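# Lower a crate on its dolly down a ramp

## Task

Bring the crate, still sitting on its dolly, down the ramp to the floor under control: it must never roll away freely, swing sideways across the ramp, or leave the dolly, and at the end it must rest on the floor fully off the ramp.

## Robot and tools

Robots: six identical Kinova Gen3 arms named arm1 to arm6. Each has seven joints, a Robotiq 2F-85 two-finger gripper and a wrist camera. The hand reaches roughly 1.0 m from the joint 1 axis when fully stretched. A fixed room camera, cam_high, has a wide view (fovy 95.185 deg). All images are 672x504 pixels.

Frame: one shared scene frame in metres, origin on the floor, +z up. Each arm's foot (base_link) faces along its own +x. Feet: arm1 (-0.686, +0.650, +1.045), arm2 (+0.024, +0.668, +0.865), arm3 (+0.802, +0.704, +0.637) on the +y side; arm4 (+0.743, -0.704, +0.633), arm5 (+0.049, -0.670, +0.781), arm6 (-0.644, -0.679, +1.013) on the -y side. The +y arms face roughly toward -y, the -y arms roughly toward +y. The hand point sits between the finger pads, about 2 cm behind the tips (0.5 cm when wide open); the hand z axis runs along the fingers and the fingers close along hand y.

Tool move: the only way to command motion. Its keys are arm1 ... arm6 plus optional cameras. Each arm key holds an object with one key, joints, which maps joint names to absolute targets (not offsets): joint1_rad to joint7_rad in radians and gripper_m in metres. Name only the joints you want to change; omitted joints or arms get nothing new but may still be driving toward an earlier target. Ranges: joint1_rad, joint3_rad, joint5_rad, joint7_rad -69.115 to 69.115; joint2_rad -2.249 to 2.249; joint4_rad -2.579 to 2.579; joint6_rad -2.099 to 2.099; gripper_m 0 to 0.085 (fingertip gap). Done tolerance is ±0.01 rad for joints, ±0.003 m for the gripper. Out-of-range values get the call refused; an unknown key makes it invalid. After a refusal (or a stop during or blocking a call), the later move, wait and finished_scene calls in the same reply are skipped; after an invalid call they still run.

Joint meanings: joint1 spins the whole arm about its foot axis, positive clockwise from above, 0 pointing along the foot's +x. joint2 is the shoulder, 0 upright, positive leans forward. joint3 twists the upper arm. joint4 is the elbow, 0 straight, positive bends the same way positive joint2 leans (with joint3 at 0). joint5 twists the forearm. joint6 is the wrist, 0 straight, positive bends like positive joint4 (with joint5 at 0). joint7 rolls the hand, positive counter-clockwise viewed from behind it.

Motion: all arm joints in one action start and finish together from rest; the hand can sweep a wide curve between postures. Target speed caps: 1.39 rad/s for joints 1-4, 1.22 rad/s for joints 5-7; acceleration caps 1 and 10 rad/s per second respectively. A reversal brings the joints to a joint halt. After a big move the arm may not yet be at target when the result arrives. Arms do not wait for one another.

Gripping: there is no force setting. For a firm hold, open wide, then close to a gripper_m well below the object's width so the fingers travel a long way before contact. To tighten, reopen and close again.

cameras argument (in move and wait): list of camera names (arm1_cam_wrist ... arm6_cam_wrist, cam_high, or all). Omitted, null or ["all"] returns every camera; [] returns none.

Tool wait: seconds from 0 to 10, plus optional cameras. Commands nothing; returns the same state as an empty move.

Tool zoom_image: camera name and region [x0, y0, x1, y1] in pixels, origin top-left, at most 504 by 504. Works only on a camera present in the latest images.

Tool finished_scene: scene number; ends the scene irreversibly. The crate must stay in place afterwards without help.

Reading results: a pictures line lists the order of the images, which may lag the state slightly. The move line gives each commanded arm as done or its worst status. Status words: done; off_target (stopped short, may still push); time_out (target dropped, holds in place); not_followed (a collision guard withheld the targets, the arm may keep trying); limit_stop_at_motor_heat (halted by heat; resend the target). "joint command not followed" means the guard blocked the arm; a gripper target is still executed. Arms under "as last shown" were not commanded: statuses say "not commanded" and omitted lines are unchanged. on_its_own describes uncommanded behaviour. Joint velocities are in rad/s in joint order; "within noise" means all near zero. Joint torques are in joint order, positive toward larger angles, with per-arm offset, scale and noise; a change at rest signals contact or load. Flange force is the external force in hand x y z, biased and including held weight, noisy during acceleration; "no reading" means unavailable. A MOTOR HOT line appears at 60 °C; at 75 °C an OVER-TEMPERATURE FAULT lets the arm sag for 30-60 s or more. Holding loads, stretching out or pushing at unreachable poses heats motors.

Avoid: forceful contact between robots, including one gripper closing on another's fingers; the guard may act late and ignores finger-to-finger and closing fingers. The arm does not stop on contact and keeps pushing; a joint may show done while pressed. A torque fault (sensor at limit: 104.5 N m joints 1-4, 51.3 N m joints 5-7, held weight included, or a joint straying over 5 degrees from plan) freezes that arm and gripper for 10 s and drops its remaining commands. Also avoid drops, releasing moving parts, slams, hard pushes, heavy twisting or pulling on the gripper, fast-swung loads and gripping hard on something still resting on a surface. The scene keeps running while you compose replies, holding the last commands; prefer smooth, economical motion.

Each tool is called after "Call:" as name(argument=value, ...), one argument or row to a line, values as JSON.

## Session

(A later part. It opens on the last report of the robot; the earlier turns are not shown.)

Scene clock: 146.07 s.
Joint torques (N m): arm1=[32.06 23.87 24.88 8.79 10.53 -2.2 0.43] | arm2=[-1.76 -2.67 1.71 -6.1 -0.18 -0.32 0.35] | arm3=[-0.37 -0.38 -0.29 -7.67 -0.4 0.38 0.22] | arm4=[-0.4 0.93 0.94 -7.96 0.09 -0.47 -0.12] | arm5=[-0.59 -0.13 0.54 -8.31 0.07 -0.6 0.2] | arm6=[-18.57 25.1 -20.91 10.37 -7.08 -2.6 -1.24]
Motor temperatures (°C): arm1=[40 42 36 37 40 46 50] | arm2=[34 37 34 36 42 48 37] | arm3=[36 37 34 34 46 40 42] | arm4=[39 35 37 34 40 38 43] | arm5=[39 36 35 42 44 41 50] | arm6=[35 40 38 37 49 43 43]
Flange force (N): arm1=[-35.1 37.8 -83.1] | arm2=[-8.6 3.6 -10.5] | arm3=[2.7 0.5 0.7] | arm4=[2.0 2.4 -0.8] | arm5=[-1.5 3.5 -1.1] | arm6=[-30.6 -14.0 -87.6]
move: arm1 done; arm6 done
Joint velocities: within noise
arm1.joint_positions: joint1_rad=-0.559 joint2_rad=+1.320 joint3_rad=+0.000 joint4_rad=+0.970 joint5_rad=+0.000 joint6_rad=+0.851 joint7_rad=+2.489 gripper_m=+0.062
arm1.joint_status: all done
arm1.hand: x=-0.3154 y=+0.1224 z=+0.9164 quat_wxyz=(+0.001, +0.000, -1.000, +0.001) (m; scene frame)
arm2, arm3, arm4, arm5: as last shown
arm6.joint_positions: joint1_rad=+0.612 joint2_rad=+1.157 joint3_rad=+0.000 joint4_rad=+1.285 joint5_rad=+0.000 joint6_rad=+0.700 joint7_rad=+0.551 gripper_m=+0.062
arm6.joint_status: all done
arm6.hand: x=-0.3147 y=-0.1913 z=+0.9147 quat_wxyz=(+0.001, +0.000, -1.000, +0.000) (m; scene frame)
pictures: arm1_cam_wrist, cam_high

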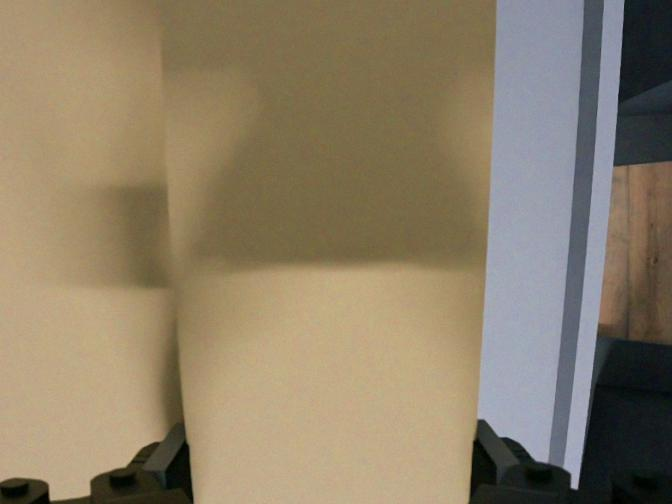

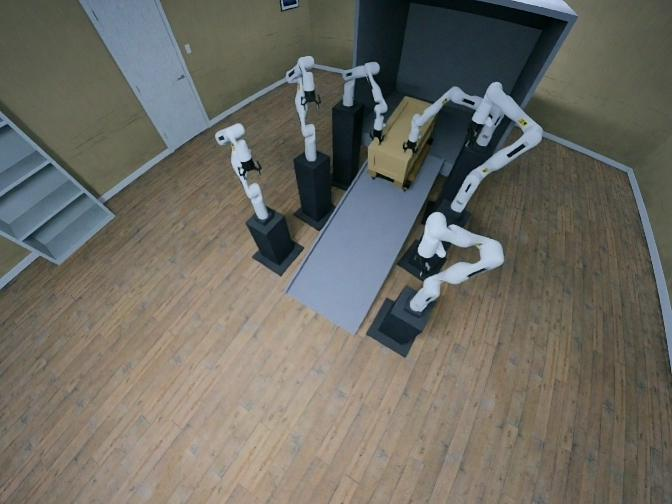

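Call:
move(
  arm5={"joints":{"joint1_rad":-0.4569,"joint2_rad":1.0375,"joint3_rad":0,"joint4_rad":0.8071,"joint5_rad":0,"joint6_rad":1.297,"joint7_rad":-0.3413,"gripper_m":0}},
  cameras=["arm5_cam_wrist","cam_high"],
)

Scene clock: 181.07 s.
Joint torques (N m): arm1=[31.35 24.36 24.31 8.71 10.28 -2.45 0.48] | arm2=[-1.83 -2.7 1.74 -6.18 -0.19 -0.34 0.33] | arm3=[-0.42 -0.43 -0.16 -7.65 -0.4 0.34 0.23] | arm4=[-0.5 0.93 0.9 -7.83 0.08 -0.46 -0.06] | arm5=[-0.56 -28.04 0.74 -8.93 0.04 -0.28 0.19] | arm6=[-19.21 24.97 -21.56 10.46 -7.25 -2.53 -1.19]
Motor temperatures (°C): arm1=[42 42 37 37 40 46 50] | arm2=[34 37 34 36 42 48 37] | arm3=[36 37 34 34 46 40 42] | arm4=[39 35 37 34 40 38 43] | arm5=[39 37 35 42 44 41 50] | arm6=[37 41 40 37 49 43 43]
Flange force (N): arm1=[-33.9 37.7 -84.4] | arm2=[-8.6 3.7 -10.2] | arm3=[2.5 0.9 0.5] | arm4=[1.8 2.5 -1.3] | arm5=[0.9 5.0 1.4] | arm6=[-31.7 -14.2 -87.3]
move: arm5 done
Joint velocities: within noise
arm1, arm2, arm3, arm4: as last shown
arm1.hand: x=-0.3153 y=+0.1225 z=+0.9163 quat_wxyz=(+0.001, +0.000, -1.000, +0.001) (m; scene frame)
arm5.joint_positions: joint1_rad=-0.457 joint2_rad=+1.037 joint3_rad=+0.000 joint4_rad=+0.807 joint5_rad=+0.000 joint6_rad=+1.297 joint7_rad=-0.341 gripper_m=+0.000
arm5.joint_status: all done
arm5.hand: x=-0.1503 y=-0.0346 z=+0.8802 quat_wxyz=(-0.001, +0.000, -1.000, +0.002) (m; scene frame)
arm6.joint_positions: joint1_rad=+0.612 joint2_rad=+1.156 joint3_rad=+0.000 joint4_rad=+1.285 joint5_rad=+0.000 joint6_rad=+0.700 joint7_rad=+0.551 gripper_m=+0.062
arm6.joint_status: not commanded
arm6.hand: x=-0.3148 y=-0.1913 z=+0.9148 quat_wxyz=(+0.001, +0.000, -1.000, +0.000) (m; scene frame)
pictures: arm5_cam_wrist, cam_high

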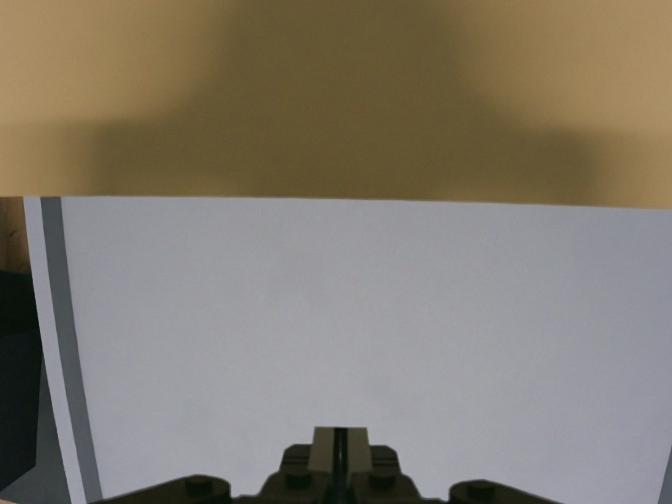

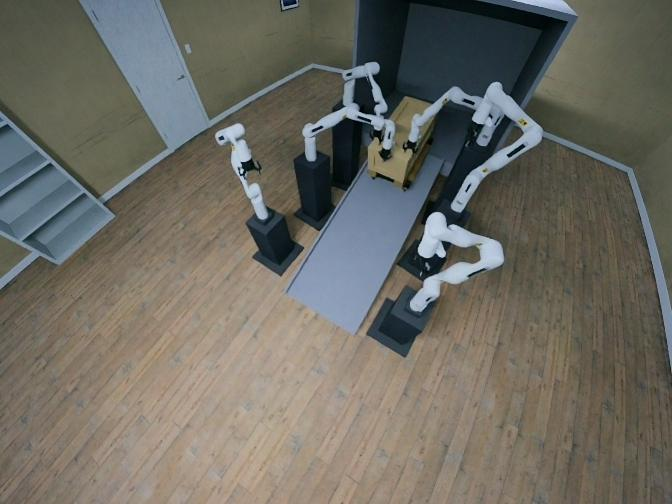

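Call:
move(
  arm5={"joints":{"joint1_rad":-0.5352,"joint2_rad":1.1043,"joint4_rad":0.6597,"joint6_rad":1.3776,"joint7_rad":-0.4196}},
  cameras=["arm5_cam_wrist"],
)

Scene clock: 189.03 s.
Joint torques (N m): arm1=[29.03 25.9 22.08 5.63 9.19 -5.25 0.36] | arm2=[-1.74 -2.68 1.77 -6.15 -0.22 -0.34 0.34] | arm3=[-0.48 -0.34 -0.26 -7.6 -0.41 0.36 0.21] | arm4=[-0.44 0.85 1.01 -7.93 0.13 -0.43 -0.15] | arm5=[-16.84 -27.13 -10.53 -13.55 -6.85 -5.83 0.09] | arm6=[-17.79 26.04 -20.03 9.71 -6.61 -3.31 -1.09]
Motor temperatures (°C): arm1=[43 42 37 37 40 45 50] | arm2=[34 37 34 36 42 48 37] | arm3=[36 37 34 34 46 40 42] | arm4=[39 35 37 34 40 38 43] | arm5=[39 37 35 42 44 41 50] | arm6=[37 41 40 37 49 43 43]
Flange force (N): arm1=[-24.5 44.5 -92.9] | arm2=[-8.6 3.7 -10.3] | arm3=[2.7 0.5 0.4] | arm4=[1.8 2.7 -0.9] | arm5=[-27.0 -1.4 -6.1] | arm6=[-27.9 -15.2 -90.8]
move: arm5 done
Joint velocities: within noise
arm1: as last shown
arm2.joint_positions: joint1_rad=+0.032 joint2_rad=-0.364 joint3_rad=-0.106 joint4_rad=+1.492 joint5_rad=-0.070 joint6_rad=+1.958 joint7_rad=+1.923 gripper_m=+0.085
arm2.joint_status: not commanded
arm2.hand: x=+0.0147 y=+0.5181 z=+1.3672 quat_wxyz=(-0.027, -0.590, -0.807, +0.014) (m; scene frame)
arm3.joint_positions: joint1_rad=-0.359 joint2_rad=-0.305 joint3_rad=-0.031 joint4_rad=+1.506 joint5_rad=-0.053 joint6_rad=+2.026 joint7_rad=+1.842 gripper_m=+0.085
arm3.joint_status: not commanded
arm3.hand: x=+0.8413 y=+0.5736 z=+1.1279 quat_wxyz=(+0.015, -0.440, -0.897, -0.041) (m; scene frame)
arm4.joint_positions: joint1_rad=+0.331 joint2_rad=-0.430 joint3_rad=-0.058 joint4_rad=+1.510 joint5_rad=-0.019 joint6_rad=+1.954 joint7_rad=+1.243 gripper_m=+0.085
arm4.joint_status: not commanded
arm4.hand: x=+0.7925 y=-0.5815 z=+1.1398 quat_wxyz=(-0.044, +0.460, -0.886, -0.036) (m; scene frame)
arm5.joint_positions: joint1_rad=-0.535 joint2_rad=+1.104 joint3_rad=+0.000 joint4_rad=+0.660 joint5_rad=+0.000 joint6_rad=+1.378 joint7_rad=-0.420 gripper_m=+0.000
arm5.joint_status: all done
arm5.hand: x=-0.2072 y=-0.0344 z=+0.8800 quat_wxyz=(-0.001, +0.000, -1.000, +0.002) (m; scene frame)
arm6.joint_positions: joint1_rad=+0.612 joint2_rad=+1.156 joint3_rad=+0.000 joint4_rad=+1.286 joint5_rad=+0.000 joint6_rad=+0.700 joint7_rad=+0.551 gripper_m=+0.062
arm6.joint_status: not commanded
arm6.hand: x=-0.3149 y=-0.1912 z=+0.9148 quat_wxyz=(+0.001, +0.000, -1.000, +0.000) (m; scene frame)
pictures: arm5_cam_wrist

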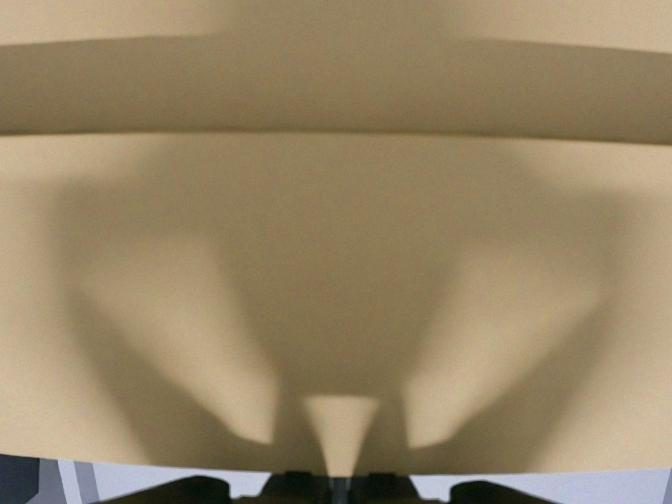

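Call:
move(
  arm1={"joints":{"gripper_m":0.085}},
  cameras=["arm6_cam_wrist"],
)

Call:
move(
  arm1={"joints":{"joint2_rad":1.13,"joint6_rad":1.0412}},
  cameras=[],
)

Call:
move(
  arm1={"joints":{"joint1_rad":0.1106,"joint2_rad":0.7599,"joint4_rad":1.5219,"joint6_rad":0.8598,"joint7_rad":3.1587}},
  cameras=["arm1_cam_wrist","arm6_cam_wrist"],
)

Scene clock: 209.47 s.
Joint torques (N m): arm1=[-0.98 -25.36 -0.59 -7.33 -0.2 0.03 -0.02] | arm2=[-1.82 -2.65 1.72 -6.08 -0.22 -0.35 0.4] | arm3=[-0.44 -0.38 -0.2 -7.67 -0.42 0.37 0.23] | arm4=[-0.43 0.84 1.06 -7.93 0.16 -0.39 -0.14] | arm5=[-18.02 -25.59 -11.45 -9.11 -7.44 -1.78 0.3] | arm6=[-13.72 27.71 -16.37 13.29 -5.82 -1.53 -1.39]
Motor temperatures (°C): arm1=[43 42 37 37 41 45 50] | arm2=[34 37 34 37 42 48 37] | arm3=[36 37 34 34 46 40 42] | arm4=[39 35 37 34 40 38 43] | arm5=[40 38 36 42 45 42 50] | arm6=[37 41 40 37 50 43 43]
Flange force (N): arm1=[4.5 3.7 -2.7] | arm2=[-8.6 3.8 -10.6] | arm3=[2.6 0.8 0.7] | arm4=[1.8 2.9 -0.8] | arm5=[-23.5 11.1 -4.8] | arm6=[-27.3 -4.8 -89.5]
move: arm1 done
Joint velocities: within noise
arm1.joint_positions: joint1_rad=-0.559 joint2_rad=+1.321 joint3_rad=+0.000 joint4_rad=+0.970 joint5_rad=+0.000 joint6_rad=+0.851 joint7_rad=+2.489 gripper_m=+0.085
arm1.joint_status: all done
arm1.hand: x=-0.3154 y=+0.1225 z=+0.9162 quat_wxyz=(+0.001, +0.000, -1.000, +0.001) (m; scene frame)
arm2, arm3, arm4, arm5: as last shown
arm5.hand: x=-0.2074 y=-0.0344 z=+0.8800 quat_wxyz=(-0.001, +0.000, -1.000, +0.002) (m; scene frame)
arm6.joint_positions: joint1_rad=+0.612 joint2_rad=+1.156 joint3_rad=+0.000 joint4_rad=+1.285 joint5_rad=+0.000 joint6_rad=+0.700 joint7_rad=+0.551 gripper_m=+0.062
arm6.joint_status: not commanded
arm6.hand: x=-0.3148 y=-0.1912 z=+0.9148 quat_wxyz=(+0.001, +0.000, -1.000, +0.000) (m; scene frame)
pictures: arm6_cam_wrist

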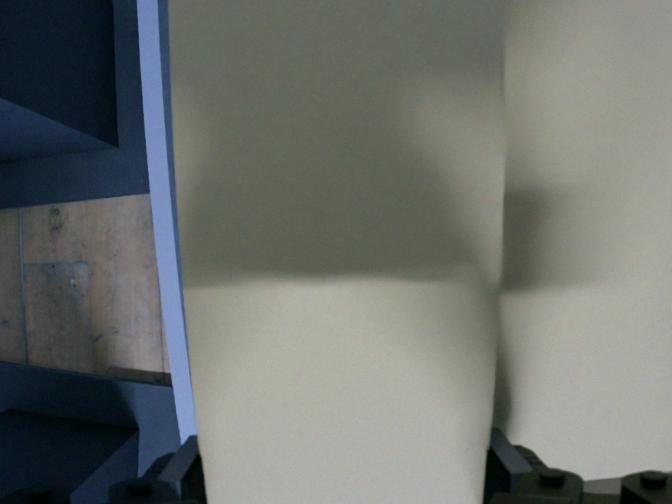

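Scene clock: 210.67 s.
Joint torques (N m): arm1=[-0.74 -25.35 -0.6 -8.31 -0.15 0.05 -0.02] | arm2=[-1.76 -2.64 1.74 -6.12 -0.17 -0.33 0.34] | arm3=[-0.39 -0.4 -0.22 -7.7 -0.37 0.39 0.25] | arm4=[-0.47 0.81 0.91 -7.89 0.13 -0.46 -0.12] | arm5=[-17.92 -25.66 -11.4 -9.09 -7.4 -1.76 0.3] | arm6=[-13.68 27.67 -16.35 13.24 -5.79 -1.52 -1.39]
Motor temperatures (°C): arm1=[43 42 37 37 41 45 50] | arm2=[34 37 34 37 42 48 37] | arm3=[36 37 34 34 46 40 42] | arm4=[39 35 37 34 40 38 43] | arm5=[40 38 36 42 45 42 50] | arm6=[37 41 40 37 50 43 43]
Flange force (N): arm1=[4.0 3.5 -1.1] | arm2=[-8.6 3.7 -10.4] | arm3=[2.5 0.8 0.8] | arm4=[1.7 2.5 -1.1] | arm5=[-23.2 11.4 -4.8] | arm6=[-27.1 -4.9 -89.5]
move: arm1 done
Joint velocities: within noise
arm1.joint_positions: joint1_rad=-0.559 joint2_rad=+1.130 joint3_rad=+0.000 joint4_rad=+0.970 joint5_rad=+0.000 joint6_rad=+1.041 joint7_rad=+2.489 gripper_m=+0.085
arm1.joint_status: all done
arm1.hand: x=-0.3104 y=+0.1164 z=+1.0401 quat_wxyz=(+0.001, +0.000, -1.000, +0.001) (m; scene frame)
arm2, arm3, arm4, arm5, arm6: as last shown
arm5.hand: x=-0.2073 y=-0.0344 z=+0.8800 quat_wxyz=(-0.001, +0.000, -1.000, +0.002) (m; scene frame)
arm6.hand: x=-0.3148 y=-0.1913 z=+0.9148 quat_wxyz=(+0.001, +0.000, -1.000, +0.000) (m; scene frame)
pictures: none
No camera images: "cameras" was empty.

Scene clock: 212.60 s.
Joint torques (N m): arm1=[-0.82 -20.01 -0.75 -7.44 -0.16 0 -0.02] | arm2=[-1.75 -2.75 1.76 -6.09 -0.21 -0.36 0.35] | arm3=[-0.35 -0.45 -0.15 -7.66 -0.39 0.39 0.25] | arm4=[-0.34 0.84 0.99 -7.86 0.13 -0.45 -0.11] | arm5=[-17.93 -25.67 -11.36 -9.09 -7.4 -1.77 0.27] | arm6=[-13.68 27.65 -16.32 13.34 -5.82 -1.48 -1.4]
Motor temperatures (°C): arm1=[43 42 37 37 41 45 50] | arm2=[34 37 34 37 42 48 37] | arm3=[36 37 34 34 46 40 42] | arm4=[39 35 37 34 40 38 43] | arm5=[40 38 36 42 45 42 50] | arm6=[37 41 40 37 50 43 43]
Flange force (N): arm1=[1.3 3.8 -0.9] | arm2=[-8.8 3.7 -10.7] | arm3=[2.3 1.0 0.6] | arm4=[1.7 2.7 -1.2] | arm5=[-23.2 11.5 -4.8] | arm6=[-27.3 -4.6 -89.3]
move: arm1 done
Joint velocities: within noise
arm1.joint_positions: joint1_rad=+0.111 joint2_rad=+0.760 joint3_rad=+0.000 joint4_rad=+1.522 joint5_rad=+0.000 joint6_rad=+0.860 joint7_rad=+3.159 gripper_m=+0.085
arm1.joint_status: all done
arm1.hand: x=-0.7200 y=+0.1224 z=+1.1198 quat_wxyz=(+0.001, +0.000, -1.000, +0.001) (m; scene frame)
arm2, arm3, arm4, arm5, arm6: as last shown
pictures: arm1_cam_wrist, arm6_cam_wrist

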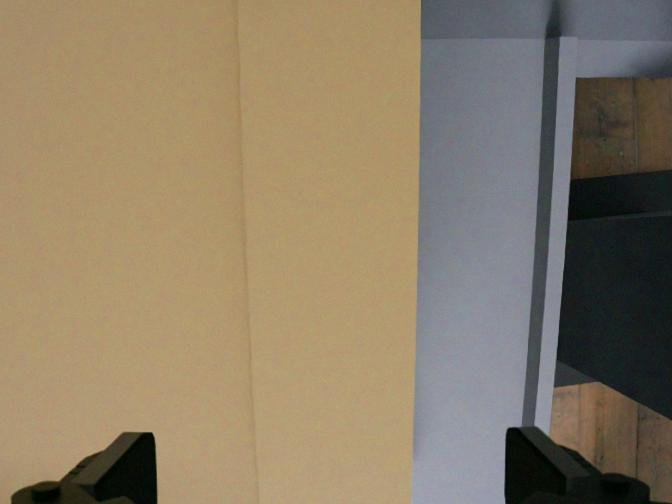

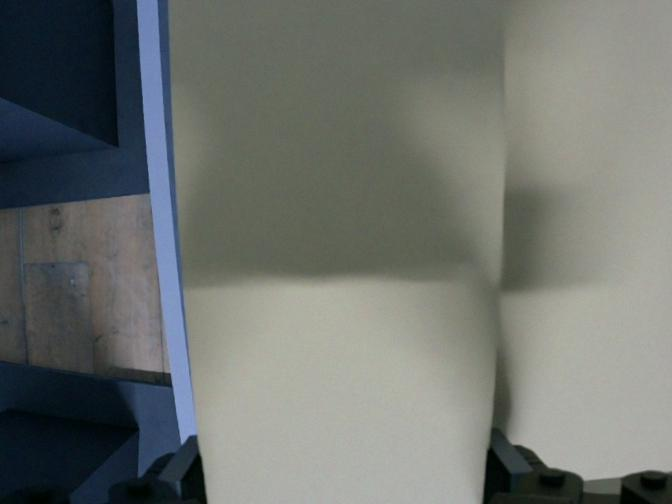

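Call:
move(
  arm1={"joints":{"joint2_rad":0.9294,"joint4_rad":1.5597,"joint6_rad":0.6525}},
  cameras=[],
)

Call:
move(
  arm1={"joints":{"gripper_m":0.04}},
  cameras=["arm1_cam_wrist"],
)

Scene clock: 219.07 s.
Joint torques (N m): arm1=[-0.76 -20.91 -0.69 -6.04 -0.18 -0.04 -0.05] | arm2=[-1.82 -2.66 1.76 -6.06 -0.18 -0.33 0.35] | arm3=[-0.34 -0.4 -0.17 -7.61 -0.36 0.37 0.22] | arm4=[-0.36 0.9 0.87 -7.86 0.13 -0.39 -0.08] | arm5=[-17.94 -25.66 -11.37 -9.07 -7.38 -1.74 0.26] | arm6=[-13.68 27.64 -16.32 13.34 -5.79 -1.45 -1.37]
Motor temperatures (°C): arm1=[43 42 37 37 40 45 50] | arm2=[34 37 34 37 42 48 37] | arm3=[36 37 34 34 46 40 42] | arm4=[39 35 37 34 40 38 43] | arm5=[40 38 36 42 45 41 50] | arm6=[37 42 40 37 49 42 43]
Flange force (N): arm1=[1.3 3.3 -1.8] | arm2=[-8.7 3.8 -10.7] | arm3=[2.5 0.9 0.4] | arm4=[1.7 2.4 -1.0] | arm5=[-23.2 11.5 -4.8] | arm6=[-27.2 -4.6 -89.3]
move: arm1 done
Joint velocities: within noise
arm1.joint_positions: joint1_rad=+0.111 joint2_rad=+0.929 joint3_rad=+0.000 joint4_rad=+1.560 joint5_rad=+0.000 joint6_rad=+0.653 joint7_rad=+3.159 gripper_m=+0.085
arm1.joint_status: all done
arm1.hand: x=-0.7201 y=+0.1222 z=+1.0219 quat_wxyz=(+0.001, +0.000, -1.000, +0.001) (m; scene frame)
arm2, arm3, arm4, arm5, arm6: as last shown
pictures: none
No camera images: "cameras" was empty.

Scene clock: 219.90 s.
Joint torques (N m): arm1=[-1.18 -10.31 -1.02 -14.31 -0.11 -8.5 -0.02] | arm2=[-1.8 -2.64 1.68 -6.09 -0.22 -0.34 0.33] | arm3=[-0.37 -0.34 -0.12 -7.62 -0.39 0.33 0.23] | arm4=[-0.46 0.84 0.92 -7.91 0.11 -0.46 -0.13] | arm5=[-17.03 -25.98 -10.75 -10.11 -7.04 -2.72 0.22] | arm6=[-14.9 26.8 -17.47 11.92 -6.3 -2.02 -1.64]
Motor temperatures (°C): arm1=[43 42 37 37 40 45 50] | arm2=[34 37 34 37 42 48 37] | arm3=[36 37 34 34 46 40 42] | arm4=[39 35 37 34 40 38 43] | arm5=[40 38 36 42 45 41 50] | arm6=[37 42 40 37 49 42 43]
Flange force (N): arm1=[0.3 30.1 -37.8] | arm2=[-8.5 3.5 -10.5] | arm3=[2.6 1.1 0.4] | arm4=[1.7 2.4 -1.0] | arm5=[-23.2 8.1 -5.1] | arm6=[-27.4 -8.9 -89.3]
move: arm1 off_target
Joint velocities: within noise
arm1.joint_positions: joint1_rad=+0.111 joint2_rad=+0.929 joint3_rad=+0.000 joint4_rad=+1.560 joint5_rad=+0.000 joint6_rad=+0.653 joint7_rad=+3.159 gripper_m=+0.060
arm1.joint_status: gripper_m off_target (ended at +0.060, target +0.040)
arm1.hand: x=-0.7202 y=+0.1222 z=+1.0219 quat_wxyz=(+0.001, +0.000, -1.000, +0.001) (m; scene frame)
arm2, arm3, arm4, arm5, arm6: as last shown
arm6.joint_positions: joint1_rad=+0.612 joint2_rad=+1.156 joint3_rad=+0.000 joint4_rad=+1.286 joint5_rad=+0.000 joint6_rad=+0.700 joint7_rad=+0.551 gripper_m=+0.062
pictures: arm1_cam_wrist

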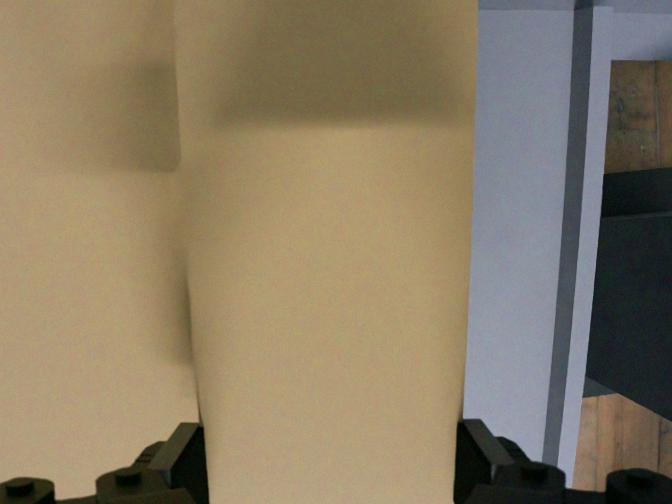

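Call:
move(
  arm1={"joints":{"joint2_rad":0.9369,"joint6_rad":0.645}},
  arm6={"joints":{"gripper_m":0.085}},
  cameras=["arm1_cam_wrist"],
)

Call:
move(
  arm6={"joints":{"joint2_rad":0.97,"joint6_rad":0.886}},
  cameras=[],
)

Call:
move(
  arm6={"joints":{"joint1_rad":-0.1444,"joint2_rad":0.647,"joint4_rad":1.6289,"joint6_rad":0.8657,"joint7_rad":-0.2053}},
  cameras=["arm6_cam_wrist","cam_high"],
)

Scene clock: 229.87 s.
Joint torques (N m): arm1=[0.9 29.68 0.92 -12.57 1.58 -17.51 0.71] | arm2=[-1.78 -2.67 1.71 -6.13 -0.23 -0.32 0.34] | arm3=[-0.39 -0.48 -0.19 -7.61 -0.39 0.35 0.25] | arm4=[-0.46 0.87 0.89 -7.97 0.12 -0.44 -0.1] | arm5=[-15.25 -28.37 -9.37 -15.84 -6.15 -7.7 0.02] | arm6=[0.33 -20.62 -1.04 -3.77 -0.34 -0.65 -0.16]
Motor temperatures (°C): arm1=[42 42 37 37 40 45 50] | arm2=[34 37 34 37 42 48 37] | arm3=[36 37 34 34 46 40 42] | arm4=[39 35 37 34 40 38 43] | arm5=[41 39 36 42 45 41 50] | arm6=[37 42 40 37 50 42 43]
Flange force (N): arm1=[-6.7 57.0 -131.0] | arm2=[-8.6 3.6 -10.4] | arm3=[2.3 0.8 0.3] | arm4=[1.8 2.4 -0.7] | arm5=[-27.2 -7.9 -5.9] | arm6=[-2.6 4.9 -6.3]
move: arm1 done; arm6 done
Joint velocities: within noise
arm1.joint_positions: joint1_rad=+0.111 joint2_rad=+0.937 joint3_rad=+0.000 joint4_rad=+1.560 joint5_rad=+0.000 joint6_rad=+0.645 joint7_rad=+3.159 gripper_m=+0.060
arm1.joint_status: all done
arm1.hand: x=-0.7201 y=+0.1221 z=+1.0179 quat_wxyz=(+0.001, +0.000, -1.000, +0.001) (m; scene frame)
arm2, arm3, arm4, arm5: as last shown
arm6.joint_positions: joint1_rad=+0.612 joint2_rad=+1.156 joint3_rad=+0.000 joint4_rad=+1.286 joint5_rad=+0.000 joint6_rad=+0.700 joint7_rad=+0.551 gripper_m=+0.085
arm6.joint_status: all done
arm6.hand: x=-0.3149 y=-0.1913 z=+0.9147 quat_wxyz=(+0.001, +0.000, -1.000, +0.000) (m; scene frame)
pictures: arm1_cam_wrist

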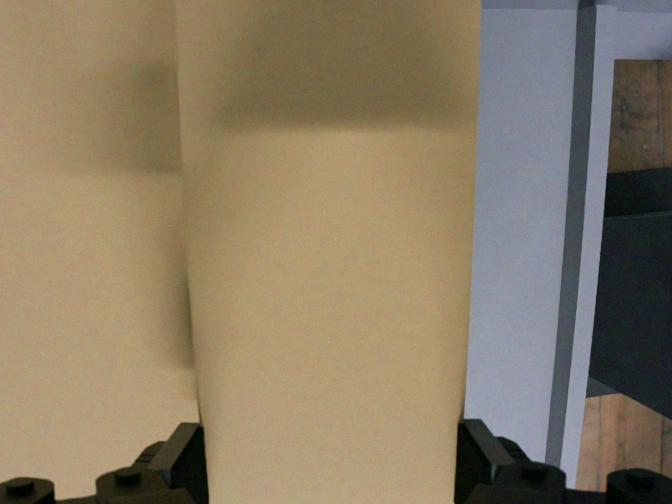

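Scene clock: 231.03 s.
Joint torques (N m): arm1=[0.99 27.92 1.13 -7.97 2 -13.96 1.12] | arm2=[-1.77 -2.63 1.77 -6.09 -0.19 -0.36 0.32] | arm3=[-0.46 -0.41 -0.21 -7.67 -0.37 0.35 0.24] | arm4=[-0.46 0.87 1.01 -8.01 0.09 -0.47 -0.11] | arm5=[-14.52 -31.06 -8.78 -16.72 -5.84 -7.38 0.05] | arm6=[2.14 -24.73 0.66 -5.67 0.09 -0.09 -0.2]
Motor temperatures (°C): arm1=[42 42 37 37 40 45 50] | arm2=[34 37 34 37 42 48 37] | arm3=[36 37 34 34 46 40 42] | arm4=[39 35 37 34 40 38 43] | arm5=[41 39 36 42 45 42 50] | arm6=[37 42 40 37 49 42 43]
Flange force (N): arm1=[-6.9 45.2 -120.9] | arm2=[-8.6 3.8 -10.6] | arm3=[2.6 0.8 0.6] | arm4=[2.0 2.7 -0.7] | arm5=[-25.7 -7.1 -1.7] | arm6=[-1.8 8.9 1.4]
move: arm6 done
Joint velocities: within noise
arm1, arm2, arm3, arm4, arm5: as last shown
arm1.hand: x=-0.7201 y=+0.1222 z=+1.0179 quat_wxyz=(+0.001, +0.000, -1.000, +0.001) (m; scene frame)
arm6.joint_positions: joint1_rad=+0.612 joint2_rad=+0.970 joint3_rad=+0.000 joint4_rad=+1.285 joint5_rad=+0.000 joint6_rad=+0.886 joint7_rad=+0.551 gripper_m=+0.085
arm6.joint_status: all done
arm6.hand: x=-0.3129 y=-0.1887 z=+1.0249 quat_wxyz=(+0.001, +0.000, -1.000, +0.000) (m; scene frame)
pictures: none
No camera images: "cameras" was empty.

Scene clock: 233.10 s.
Joint torques (N m): arm1=[1.02 27.93 1.15 -7.9 2.04 -13.95 1.14] | arm2=[-1.85 -2.63 1.7 -6.12 -0.21 -0.34 0.37] | arm3=[-0.41 -0.43 -0.23 -7.67 -0.4 0.37 0.2] | arm4=[-0.57 0.86 0.96 -7.89 0.11 -0.45 -0.13] | arm5=[-14.47 -31.03 -8.81 -16.74 -5.85 -7.43 0.05] | arm6=[2.13 -20.29 0.52 -5.57 0.08 -0.13 -0.2]
Motor temperatures (°C): arm1=[42 42 37 37 40 45 50] | arm2=[34 37 34 37 42 48 37] | arm3=[36 37 34 34 46 40 42] | arm4=[39 35 37 34 40 38 43] | arm5=[41 39 36 42 45 42 50] | arm6=[37 42 40 37 49 42 43]
Flange force (N): arm1=[-7.0 45.0 -120.9] | arm2=[-8.5 3.7 -10.4] | arm3=[2.6 0.6 0.6] | arm4=[1.8 2.6 -1.1] | arm5=[-25.6 -7.1 -1.8] | arm6=[5.1 6.6 0.6]
move: arm6 done
Joint velocities: within noise
arm1: as last shown
arm2.joint_positions: joint1_rad=+0.032 joint2_rad=-0.364 joint3_rad=-0.106 joint4_rad=+1.492 joint5_rad=-0.070 joint6_rad=+1.958 joint7_rad=+1.923 gripper_m=+0.085
arm2.joint_status: not commanded
arm2.hand: x=+0.0147 y=+0.5181 z=+1.3672 quat_wxyz=(-0.027, -0.590, -0.807, +0.014) (m; scene frame)
arm3.joint_positions: joint1_rad=-0.359 joint2_rad=-0.305 joint3_rad=-0.031 joint4_rad=+1.506 joint5_rad=-0.053 joint6_rad=+2.026 joint7_rad=+1.842 gripper_m=+0.085
arm3.joint_status: not commanded
arm3.hand: x=+0.8413 y=+0.5736 z=+1.1279 quat_wxyz=(+0.015, -0.440, -0.897, -0.041) (m; scene frame)
arm4.joint_positions: joint1_rad=+0.331 joint2_rad=-0.430 joint3_rad=-0.058 joint4_rad=+1.510 joint5_rad=-0.019 joint6_rad=+1.954 joint7_rad=+1.243 gripper_m=+0.085
arm4.joint_status: not commanded
arm4.hand: x=+0.7925 y=-0.5815 z=+1.1398 quat_wxyz=(-0.044, +0.460, -0.886, -0.036) (m; scene frame)
arm5.joint_positions: joint1_rad=-0.535 joint2_rad=+1.104 joint3_rad=+0.000 joint4_rad=+0.660 joint5_rad=+0.000 joint6_rad=+1.378 joint7_rad=-0.420 gripper_m=+0.000
arm5.joint_status: not commanded
arm5.hand: x=-0.2073 y=-0.0344 z=+0.8800 quat_wxyz=(-0.001, +0.000, -1.000, +0.002) (m; scene frame)
arm6.joint_positions: joint1_rad=-0.144 joint2_rad=+0.647 joint3_rad=+0.000 joint4_rad=+1.629 joint5_rad=+0.000 joint6_rad=+0.866 joint7_rad=-0.205 gripper_m=+0.085
arm6.joint_status: all done
arm6.hand: x=-0.7192 y=-0.1909 z=+1.1190 quat_wxyz=(+0.001, +0.000, -1.000, +0.000) (m; scene frame)
pictures: arm6_cam_wrist, cam_high

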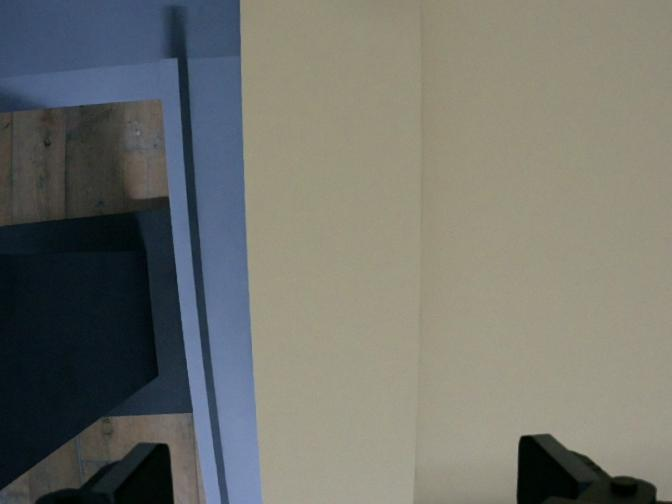

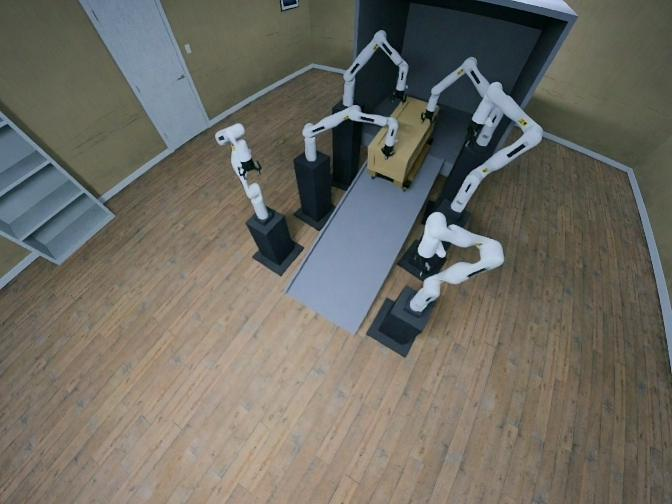

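Call:
move(
  arm6={"joints":{"joint2_rad":0.8249,"joint4_rad":1.6912,"joint6_rad":0.6255}},
  cameras=[],
)

Call:
move(
  arm6={"joints":{"gripper_m":0.04}},
  arm1={"joints":{"joint2_rad":0.934,"joint6_rad":0.6479}},
  cameras=["arm6_cam_wrist"],
)

Scene clock: 243.17 s.
Joint torques (N m): arm1=[1.01 27.98 1.12 -7.92 1.99 -13.96 1.08] | arm2=[-1.76 -2.68 1.7 -6.13 -0.19 -0.34 0.38] | arm3=[-0.4 -0.38 -0.18 -7.64 -0.4 0.37 0.23] | arm4=[-0.56 0.84 0.93 -7.92 0.12 -0.4 -0.14] | arm5=[-14.5 -31.05 -8.81 -16.74 -5.83 -7.38 0.03] | arm6=[2.11 -21.34 0.57 -3.99 0.08 -0.15 -0.18]
Motor temperatures (°C): arm1=[42 42 37 37 40 46 50] | arm2=[34 37 34 37 42 48 37] | arm3=[36 37 34 34 46 40 42] | arm4=[39 35 37 34 40 38 43] | arm5=[41 39 36 42 45 42 50] | arm6=[37 42 40 37 49 42 43]
Flange force (N): arm1=[-6.9 45.1 -121.0] | arm2=[-8.6 3.7 -10.4] | arm3=[2.5 0.8 0.6] | arm4=[1.7 2.5 -0.8] | arm5=[-25.7 -7.2 -1.7] | arm6=[5.3 6.1 2.1]
move: arm6 done
Joint velocities: within noise
arm1, arm2, arm3, arm4, arm5: as last shown
arm6.joint_positions: joint1_rad=-0.144 joint2_rad=+0.825 joint3_rad=+0.000 joint4_rad=+1.691 joint5_rad=+0.000 joint6_rad=+0.626 joint7_rad=-0.205 gripper_m=+0.085
arm6.joint_status: all done
arm6.hand: x=-0.7195 y=-0.1908 z=+1.0177 quat_wxyz=(+0.001, +0.000, -1.000, +0.000) (m; scene frame)
pictures: none
No camera images: "cameras" was empty.

Scene clock: 244.00 s.
Joint torques (N m): arm1=[0.99 10.07 1.5 -9.85 1.98 -10.56 1.07] | arm2=[-1.82 -2.67 1.71 -6.05 -0.2 -0.34 0.38] | arm3=[-0.39 -0.35 -0.27 -7.71 -0.4 0.37 0.25] | arm4=[-0.45 0.91 0.97 -7.92 0.07 -0.37 -0.11] | arm5=[-15.34 -31.58 -9.44 -14.68 -6.25 -4.98 0.17] | arm6=[2.51 -14.22 1.22 -12.97 0.51 -8.04 -0.17]
Motor temperatures (°C): arm1=[42 42 37 37 40 46 50] | arm2=[34 37 34 37 42 48 37] | arm3=[36 37 34 34 46 40 42] | arm4=[39 35 37 34 40 38 43] | arm5=[41 40 36 43 45 42 50] | arm6=[37 42 40 37 49 42 43]
Flange force (N): arm1=[-6.3 36.1 -80.5] | arm2=[-8.7 3.7 -10.7] | arm3=[2.7 0.7 0.8] | arm4=[1.8 2.6 -0.7] | arm5=[-23.6 0.9 1.0] | arm6=[2.2 -19.0 -26.8]
move: arm1 done; arm6 off_target
Joint velocities: within noise
arm1.joint_positions: joint1_rad=+0.111 joint2_rad=+0.934 joint3_rad=+0.000 joint4_rad=+1.560 joint5_rad=+0.000 joint6_rad=+0.648 joint7_rad=+3.159 gripper_m=+0.060
arm1.joint_status: all done
arm1.hand: x=-0.7201 y=+0.1222 z=+1.0194 quat_wxyz=(+0.001, +0.000, -1.000, +0.001) (m; scene frame)
arm2, arm3, arm4, arm5: as last shown
arm6.joint_positions: joint1_rad=-0.144 joint2_rad=+0.825 joint3_rad=+0.000 joint4_rad=+1.691 joint5_rad=+0.000 joint6_rad=+0.626 joint7_rad=-0.205 gripper_m=+0.061
arm6.joint_status: gripper_m off_target (ended at +0.061, target +0.040)
arm6.hand: x=-0.7196 y=-0.1909 z=+1.0177 quat_wxyz=(+0.001, +0.000, -1.000, +0.000) (m; scene frame)
pictures: arm6_cam_wrist

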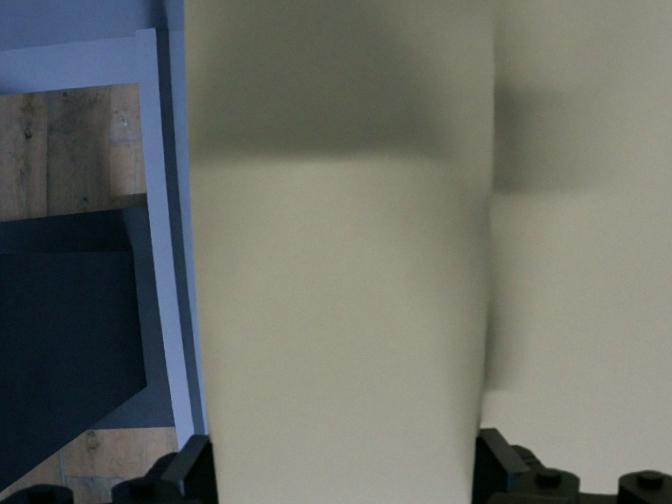

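Call:
move(
  arm5={"joints":{"joint1_rad":-0.4569,"joint2_rad":1.0375,"joint4_rad":0.8071,"joint6_rad":1.297,"joint7_rad":-0.3413}},
  cameras=[],
)

Call:
move(
  arm5={"joints":{"joint1_rad":0.3,"joint2_rad":0.3,"joint4_rad":1.5,"joint6_rad":1.34,"gripper_m":0.085}},
  arm1={"joints":{"joint1_rad":0.0158,"joint2_rad":0.9543,"joint4_rad":1.5616,"joint6_rad":0.6257,"joint7_rad":3.0639}},
  arm6={"joints":{"joint1_rad":-0.0434,"joint2_rad":0.8405,"joint4_rad":1.7114,"joint6_rad":0.5897,"joint7_rad":-0.1043}},
  cameras=["cam_high","arm1_cam_wrist"],
)

Scene clock: 272.50 s.
Joint torques (N m): arm1=[9.07 8.72 10.21 -9.04 5.12 -9.72 1.26] | arm2=[-1.78 -2.68 1.73 -6.14 -0.23 -0.34 0.32] | arm3=[-0.45 -0.45 -0.14 -7.64 -0.37 0.37 0.28] | arm4=[-0.45 0.74 0.97 -7.98 0.13 -0.47 -0.09] | arm5=[-0.44 -28.02 0.79 -8.9 0.03 -0.26 0.19] | arm6=[-1.96 -13.81 -3.96 -14.61 -1.17 -9.16 -0.15]
Motor temperatures (°C): arm1=[41 41 36 37 40 47 50] | arm2=[34 37 34 37 42 48 37] | arm3=[36 37 34 34 46 40 42] | arm4=[39 35 37 34 40 38 43] | arm5=[41 41 36 43 45 42 50] | arm6=[36 41 40 37 49 43 43]
Flange force (N): arm1=[-21.7 32.8 -76.3] | arm2=[-8.5 3.6 -10.4] | arm3=[2.3 1.1 0.5] | arm4=[1.7 2.8 -0.9] | arm5=[1.1 5.0 1.3] | arm6=[-7.2 -21.2 -29.6]
move: arm5 done
Joint velocities: within noise
arm1, arm2, arm3, arm4, arm6: as last shown
arm5.joint_positions: joint1_rad=-0.457 joint2_rad=+1.038 joint3_rad=+0.000 joint4_rad=+0.807 joint5_rad=+0.000 joint6_rad=+1.297 joint7_rad=-0.341 gripper_m=+0.000
arm5.joint_status: all done
arm5.hand: x=-0.1504 y=-0.0346 z=+0.8802 quat_wxyz=(-0.001, +0.000, -1.000, +0.002) (m; scene frame)
arm6.hand: x=-0.7195 y=-0.1909 z=+1.0176 quat_wxyz=(+0.001, +0.000, -1.000, +0.000) (m; scene frame)
pictures: none
No camera images: "cameras" was empty.

Scene clock: 274.57 s.
Joint torques (N m): arm1=[29.98 45.06 32.38 -13.66 12.16 -21.92 0.71] | arm2=[-1.82 -2.68 1.75 -6.17 -0.19 -0.31 0.34] | arm3=[-0.43 -0.31 -0.19 -7.67 -0.4 0.4 0.2] | arm4=[-0.42 0.8 0.93 -7.98 0.11 -0.48 -0.11] | arm5=[-0.45 -16.56 0.56 -9.05 0.05 -0.31 0.19] | arm6=[-12.58 41.65 -16.99 -24.93 -4.25 -30.06 0.17]
Motor temperatures (°C): arm1=[41 41 37 37 40 47 50] | arm2=[34 37 34 37 42 48 37] | arm3=[36 37 34 34 46 40 42] | arm4=[39 35 37 34 40 38 43] | arm5=[41 41 36 43 45 42 50] | arm6=[36 41 40 37 49 43 43]
Flange force (N): arm1=[-55.9 74.1 -170.1] | arm2=[-8.6 3.7 -10.2] | arm3=[2.7 0.8 0.8] | arm4=[1.8 2.5 -0.9] | arm5=[0.7 3.3 0.7] | arm6=[-29.2 -81.9 -184.3]
move: arm1 done; arm5 done; arm6 done
TORQUE WARNING: arm6's joint6_rad reached its warning level (29.4 N m). A warning alone does not stop the arm.
Joint velocities: within noise
arm1.joint_positions: joint1_rad=+0.016 joint2_rad=+0.952 joint3_rad=+0.000 joint4_rad=+1.562 joint5_rad=+0.000 joint6_rad=+0.626 joint7_rad=+3.064 gripper_m=+0.060
arm1.joint_status: all done
arm1.hand: x=-0.6701 y=+0.1214 z=+1.0093 quat_wxyz=(+0.001, +0.000, -1.000, +0.002) (m; scene frame)
arm2, arm3, arm4: as last shown
arm5.joint_positions: joint1_rad=+0.300 joint2_rad=+0.300 joint3_rad=+0.000 joint4_rad=+1.500 joint5_rad=+0.000 joint6_rad=+1.340 joint7_rad=-0.341 gripper_m=+0.085
arm5.joint_status: all done
arm5.hand: x=+0.2450 y=-0.2846 z=+1.0836 quat_wxyz=(-0.002, -0.370, -0.929, +0.001) (m; scene frame)
arm6.joint_positions: joint1_rad=-0.043 joint2_rad=+0.840 joint3_rad=+0.000 joint4_rad=+1.711 joint5_rad=+0.000 joint6_rad=+0.590 joint7_rad=-0.104 gripper_m=+0.061
arm6.joint_status: all done
arm6.hand: x=-0.6695 y=-0.1902 z=+1.0066 quat_wxyz=(+0.001, +0.000, -1.000, -0.001) (m; scene frame)
pictures: arm1_cam_wrist, cam_high

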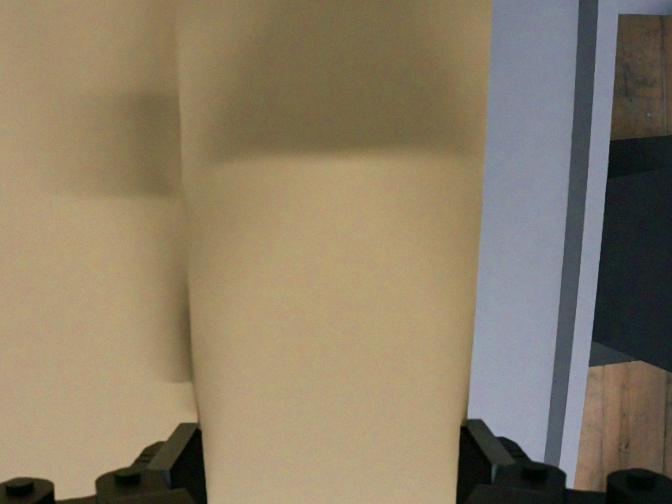

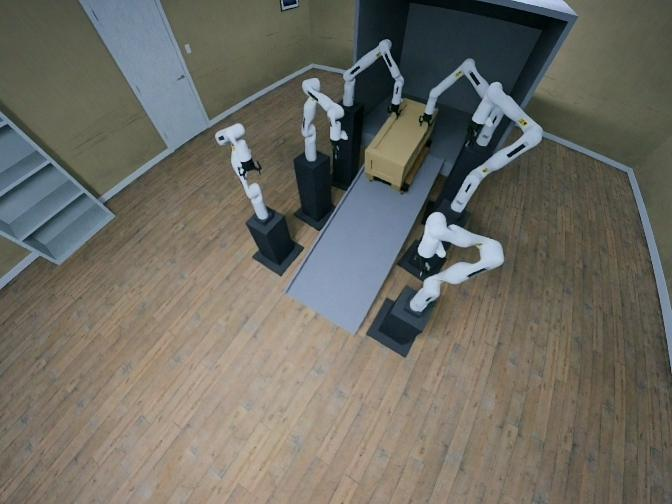

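Call:
move(
  arm1={"joints":{"joint1_rad":-0.0779,"joint2_rad":0.9718,"joint4_rad":1.5442,"joint6_rad":0.6256,"joint7_rad":2.9702}},
  arm6={"joints":{"joint1_rad":0.0589,"joint2_rad":0.8524,"joint4_rad":1.713,"joint6_rad":0.5762,"joint7_rad":-0.002}},
  cameras=["arm6_cam_wrist","cam_high"],
)

Scene clock: 283.17 s.
Joint torques (N m): arm1=[35.78 43.47 38.54 -6.13 14.32 -16.18 1.1] | arm2=[-1.76 -2.68 1.72 -6.11 -0.2 -0.32 0.35] | arm3=[-0.39 -0.39 -0.16 -7.65 -0.37 0.38 0.25] | arm4=[-0.47 0.9 1.01 -7.9 0.13 -0.49 -0.13] | arm5=[-0.49 -16.56 0.58 -9.03 0.03 -0.28 0.21] | arm6=[-13.4 36.59 -17.68 -25.03 -4.16 -28.53 0.35]
Motor temperatures (°C): arm1=[42 42 37 37 40 48 50] | arm2=[34 37 34 37 42 48 37] | arm3=[36 37 34 34 46 40 42] | arm4=[39 35 37 34 40 38 43] | arm5=[41 41 36 43 45 42 50] | arm6=[36 42 40 38 49 45 43]
Flange force (N): arm1=[-61.9 63.5 -155.5] | arm2=[-8.6 3.6 -10.4] | arm3=[2.5 1.0 0.6] | arm4=[2.0 2.7 -1.1] | arm5=[0.7 3.4 0.7] | arm6=[-22.2 -80.0 -172.1]
move: arm1 done; arm6 done
TORQUE WARNING: arm6's joint6_rad reached its warning level (29.4 N m). A warning alone does not stop the arm.
Joint velocities: within noise
arm1.joint_positions: joint1_rad=-0.078 joint2_rad=+0.970 joint3_rad=+0.000 joint4_rad=+1.544 joint5_rad=+0.000 joint6_rad=+0.626 joint7_rad=+2.970 gripper_m=+0.060
arm1.joint_status: all done
arm1.hand: x=-0.6199 y=+0.1210 z=+1.0031 quat_wxyz=(+0.000, +0.000, -1.000, +0.002) (m; scene frame)
arm2, arm3, arm4, arm5: as last shown
arm6.joint_positions: joint1_rad=+0.059 joint2_rad=+0.852 joint3_rad=+0.000 joint4_rad=+1.713 joint5_rad=+0.000 joint6_rad=+0.576 joint7_rad=-0.002 gripper_m=+0.061
arm6.joint_status: all done
arm6.hand: x=-0.6196 y=-0.1905 z=+1.0001 quat_wxyz=(+0.001, +0.000, -1.000, +0.000) (m; scene frame)
pictures: arm6_cam_wrist, cam_high

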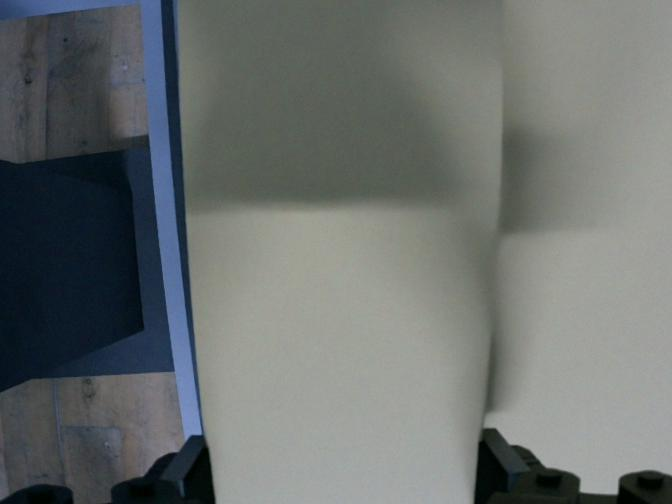

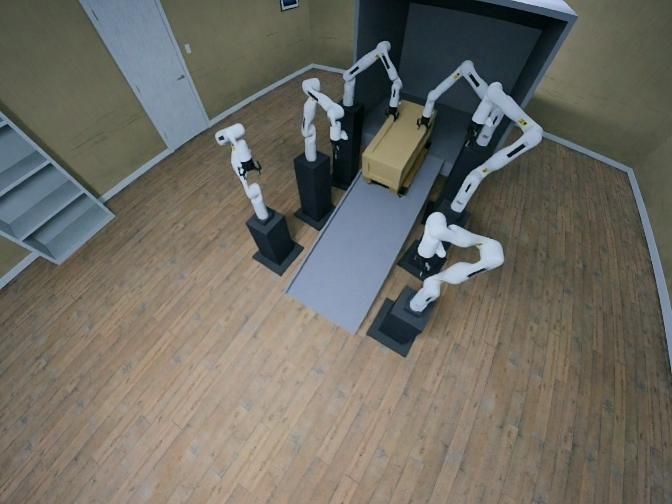

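Call:
move(
  arm1={"joints":{"joint1_rad":-0.2564,"joint2_rad":1.0459,"joint4_rad":1.449,"joint6_rad":0.6467,"joint7_rad":2.7917}},
  arm6={"joints":{"joint1_rad":0.26,"joint2_rad":0.9142,"joint4_rad":1.6554,"joint6_rad":0.572,"joint7_rad":0.1991}},
  cameras=["cam_high"],
)

Scene clock: 300.37 s.
Joint torques (N m): arm1=[45.51 23.25 48.25 5.21 17.71 -3.88 1.38] | arm2=[-1.86 -2.61 1.77 -6.09 -0.17 -0.32 0.37] | arm3=[-0.4 -0.43 -0.16 -7.64 -0.4 0.36 0.27] | arm4=[-0.43 0.89 1.08 -7.95 0.11 -0.44 -0.14] | arm5=[-0.48 -16.55 0.58 -9.09 0.05 -0.29 0.18] | arm6=[-18.78 -8.44 -24.08 -13.98 -6.47 -10.95 0.46]
Motor temperatures (°C): arm1=[43 43 39 37 41 49 50] | arm2=[34 37 34 37 42 48 37] | arm3=[36 37 34 34 46 40 42] | arm4=[39 35 37 34 40 38 43] | arm5=[41 41 36 43 45 42 50] | arm6=[36 43 40 38 49 48 43]
Flange force (N): arm1=[-76.4 39.6 -91.5] | arm2=[-8.6 4.0 -10.5] | arm3=[2.4 1.0 0.5] | arm4=[2.0 2.8 -0.8] | arm5=[0.6 3.2 0.9] | arm6=[-29.3 -29.4 -46.5]
move: arm1 done; arm6 done
TORQUE WARNING: arm6's joint6_rad reached its warning level (29.4 N m). A warning alone does not stop the arm.
TORQUE WARNING: arm1's joint3_rad reached its warning level (56.7 N m). A warning alone does not stop the arm.
Joint velocities: within noise
arm1.joint_positions: joint1_rad=-0.256 joint2_rad=+1.046 joint3_rad=+0.000 joint4_rad=+1.449 joint5_rad=+0.000 joint6_rad=+0.647 joint7_rad=+2.792 gripper_m=+0.060
arm1.joint_status: all done
arm1.hand: x=-0.5201 y=+0.1211 z=+0.9796 quat_wxyz=(+0.001, +0.000, -1.000, +0.001) (m; scene frame)
arm2, arm3, arm4, arm5: as last shown
arm6.joint_positions: joint1_rad=+0.260 joint2_rad=+0.914 joint3_rad=+0.000 joint4_rad=+1.655 joint5_rad=+0.000 joint6_rad=+0.572 joint7_rad=+0.199 gripper_m=+0.061
arm6.joint_status: all done
arm6.hand: x=-0.5198 y=-0.1901 z=+0.9789 quat_wxyz=(+0.001, +0.000, -1.000, +0.000) (m; scene frame)
pictures: cam_high

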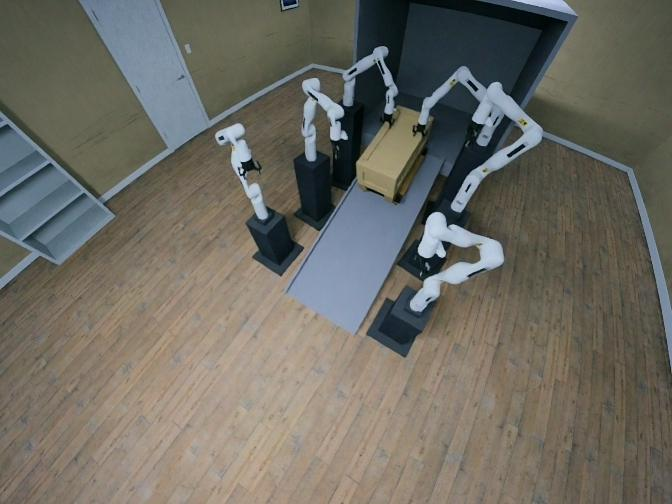

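Call:
move(
  arm1={"joints":{"joint1_rad":-0.4157,"joint2_rad":1.1519,"joint4_rad":1.2689,"joint6_rad":0.7208,"joint7_rad":2.6324}},
  arm6={"joints":{"joint1_rad":0.4446,"joint2_rad":1.009,"joint4_rad":1.5177,"joint6_rad":0.6149,"joint7_rad":0.3837}},
  cameras=[],
)

Call:
move(
  arm1={"joints":{"joint1_rad":-0.5518,"joint2_rad":1.2968,"joint4_rad":0.9841,"joint6_rad":0.8607,"joint7_rad":2.4963}},
  arm6={"joints":{"joint1_rad":0.6042,"joint2_rad":1.1315,"joint4_rad":1.2958,"joint6_rad":0.7143,"joint7_rad":0.5433}},
  cameras=["cam_high"],
)

Scene clock: 315.73 s.
Joint torques (N m): arm1=[39.07 18.35 38.45 5.71 14.06 -2.98 -0.34] | arm2=[-1.79 -2.64 1.78 -6.15 -0.22 -0.35 0.37] | arm3=[-0.38 -0.41 -0.18 -7.68 -0.38 0.38 0.26] | arm4=[-0.48 0.9 0.84 -7.91 0.1 -0.44 -0.15] | arm5=[-0.46 -16.56 0.54 -9.05 0.05 -0.31 0.19] | arm6=[-21.47 -16.73 -27.43 -6.69 -9.73 -4.22 -1.34]
Motor temperatures (°C): arm1=[46 43 41 37 42 48 50] | arm2=[34 37 34 37 42 48 37] | arm3=[36 37 34 34 46 40 42] | arm4=[39 35 37 34 40 38 43] | arm5=[41 41 36 43 45 41 50] | arm6=[36 42 40 38 49 48 43]
Flange force (N): arm1=[-54.2 37.8 -78.3] | arm2=[-8.6 3.9 -10.4] | arm3=[2.5 1.0 0.7] | arm4=[1.7 2.1 -0.9] | arm5=[0.7 3.4 0.7] | arm6=[-37.9 -17.7 -18.0]
move: arm1 done; arm6 done
Joint velocities: within noise
arm1.joint_positions: joint1_rad=-0.416 joint2_rad=+1.152 joint3_rad=+0.000 joint4_rad=+1.269 joint5_rad=+0.000 joint6_rad=+0.721 joint7_rad=+2.632 gripper_m=+0.060
arm1.joint_status: all done
arm1.hand: x=-0.4197 y=+0.1206 z=+0.9545 quat_wxyz=(+0.001, +0.000, -1.000, +0.001) (m; scene frame)
arm2, arm3, arm4, arm5: as last shown
arm5.hand: x=+0.2450 y=-0.2846 z=+1.0837 quat_wxyz=(-0.002, -0.370, -0.929, +0.001) (m; scene frame)
arm6.joint_positions: joint1_rad=+0.444 joint2_rad=+1.009 joint3_rad=+0.000 joint4_rad=+1.518 joint5_rad=+0.000 joint6_rad=+0.615 joint7_rad=+0.384 gripper_m=+0.061
arm6.joint_status: all done
arm6.hand: x=-0.4195 y=-0.1897 z=+0.9535 quat_wxyz=(+0.001, +0.000, -1.000, +0.000) (m; scene frame)
pictures: none
No camera images: "cameras" was empty.

Scene clock: 317.13 s.
Joint torques (N m): arm1=[38.6 17.91 33.23 11.48 14.2 1.16 -1.01] | arm2=[-1.79 -2.69 1.76 -6.08 -0.19 -0.32 0.32] | arm3=[-0.44 -0.36 -0.17 -7.64 -0.35 0.39 0.27] | arm4=[-0.48 0.82 0.97 -7.91 0.08 -0.45 -0.15] | arm5=[-0.51 -16.58 0.58 -9.05 0.02 -0.3 0.2] | arm6=[-23.59 -16.09 -28.29 0.43 -11.68 0.6 -1.97]
Motor temperatures (°C): arm1=[46 43 41 37 42 48 50] | arm2=[34 37 34 37 42 48 37] | arm3=[36 37 34 34 46 40 42] | arm4=[39 35 37 34 40 38 43] | arm5=[41 41 36 43 45 41 50] | arm6=[36 42 40 38 49 47 43]
Flange force (N): arm1=[-50.7 29.4 -66.2] | arm2=[-8.7 3.7 -10.5] | arm3=[2.5 1.1 0.6] | arm4=[1.7 2.5 -1.0] | arm5=[0.6 3.4 0.7] | arm6=[-44.9 -10.3 -11.0]
move: arm1 done; arm6 done
Joint velocities: within noise
arm1.joint_positions: joint1_rad=-0.552 joint2_rad=+1.297 joint3_rad=+0.000 joint4_rad=+0.984 joint5_rad=+0.000 joint6_rad=+0.861 joint7_rad=+2.496 gripper_m=+0.060
arm1.joint_status: all done
arm1.hand: x=-0.3193 y=+0.1203 z=+0.9284 quat_wxyz=(+0.001, +0.000, -1.000, +0.001) (m; scene frame)
arm2.joint_positions: joint1_rad=+0.032 joint2_rad=-0.364 joint3_rad=-0.106 joint4_rad=+1.492 joint5_rad=-0.070 joint6_rad=+1.958 joint7_rad=+1.923 gripper_m=+0.085
arm2.joint_status: not commanded
arm2.hand: x=+0.0147 y=+0.5181 z=+1.3672 quat_wxyz=(-0.027, -0.590, -0.807, +0.014) (m; scene frame)
arm3.joint_positions: joint1_rad=-0.359 joint2_rad=-0.305 joint3_rad=-0.031 joint4_rad=+1.506 joint5_rad=-0.053 joint6_rad=+2.026 joint7_rad=+1.842 gripper_m=+0.085
arm3.joint_status: not commanded
arm3.hand: x=+0.8413 y=+0.5736 z=+1.1279 quat_wxyz=(+0.015, -0.440, -0.897, -0.041) (m; scene frame)
arm4.joint_positions: joint1_rad=+0.331 joint2_rad=-0.430 joint3_rad=-0.058 joint4_rad=+1.510 joint5_rad=-0.019 joint6_rad=+1.954 joint7_rad=+1.243 gripper_m=+0.085
arm4.joint_status: not commanded
arm4.hand: x=+0.7925 y=-0.5815 z=+1.1398 quat_wxyz=(-0.044, +0.460, -0.886, -0.036) (m; scene frame)
arm5: as last shown
arm6.joint_positions: joint1_rad=+0.604 joint2_rad=+1.132 joint3_rad=+0.000 joint4_rad=+1.296 joint5_rad=+0.000 joint6_rad=+0.714 joint7_rad=+0.543 gripper_m=+0.061
arm6.joint_status: all done
arm6.hand: x=-0.3189 y=-0.1896 z=+0.9273 quat_wxyz=(+0.001, +0.000, -1.000, +0.000) (m; scene frame)
pictures: cam_high

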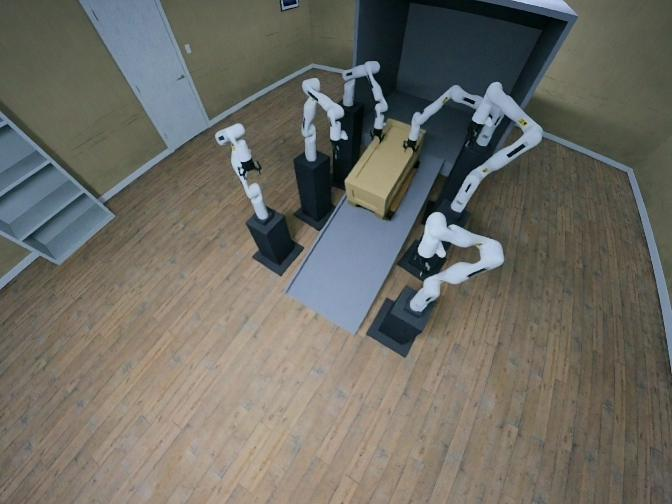

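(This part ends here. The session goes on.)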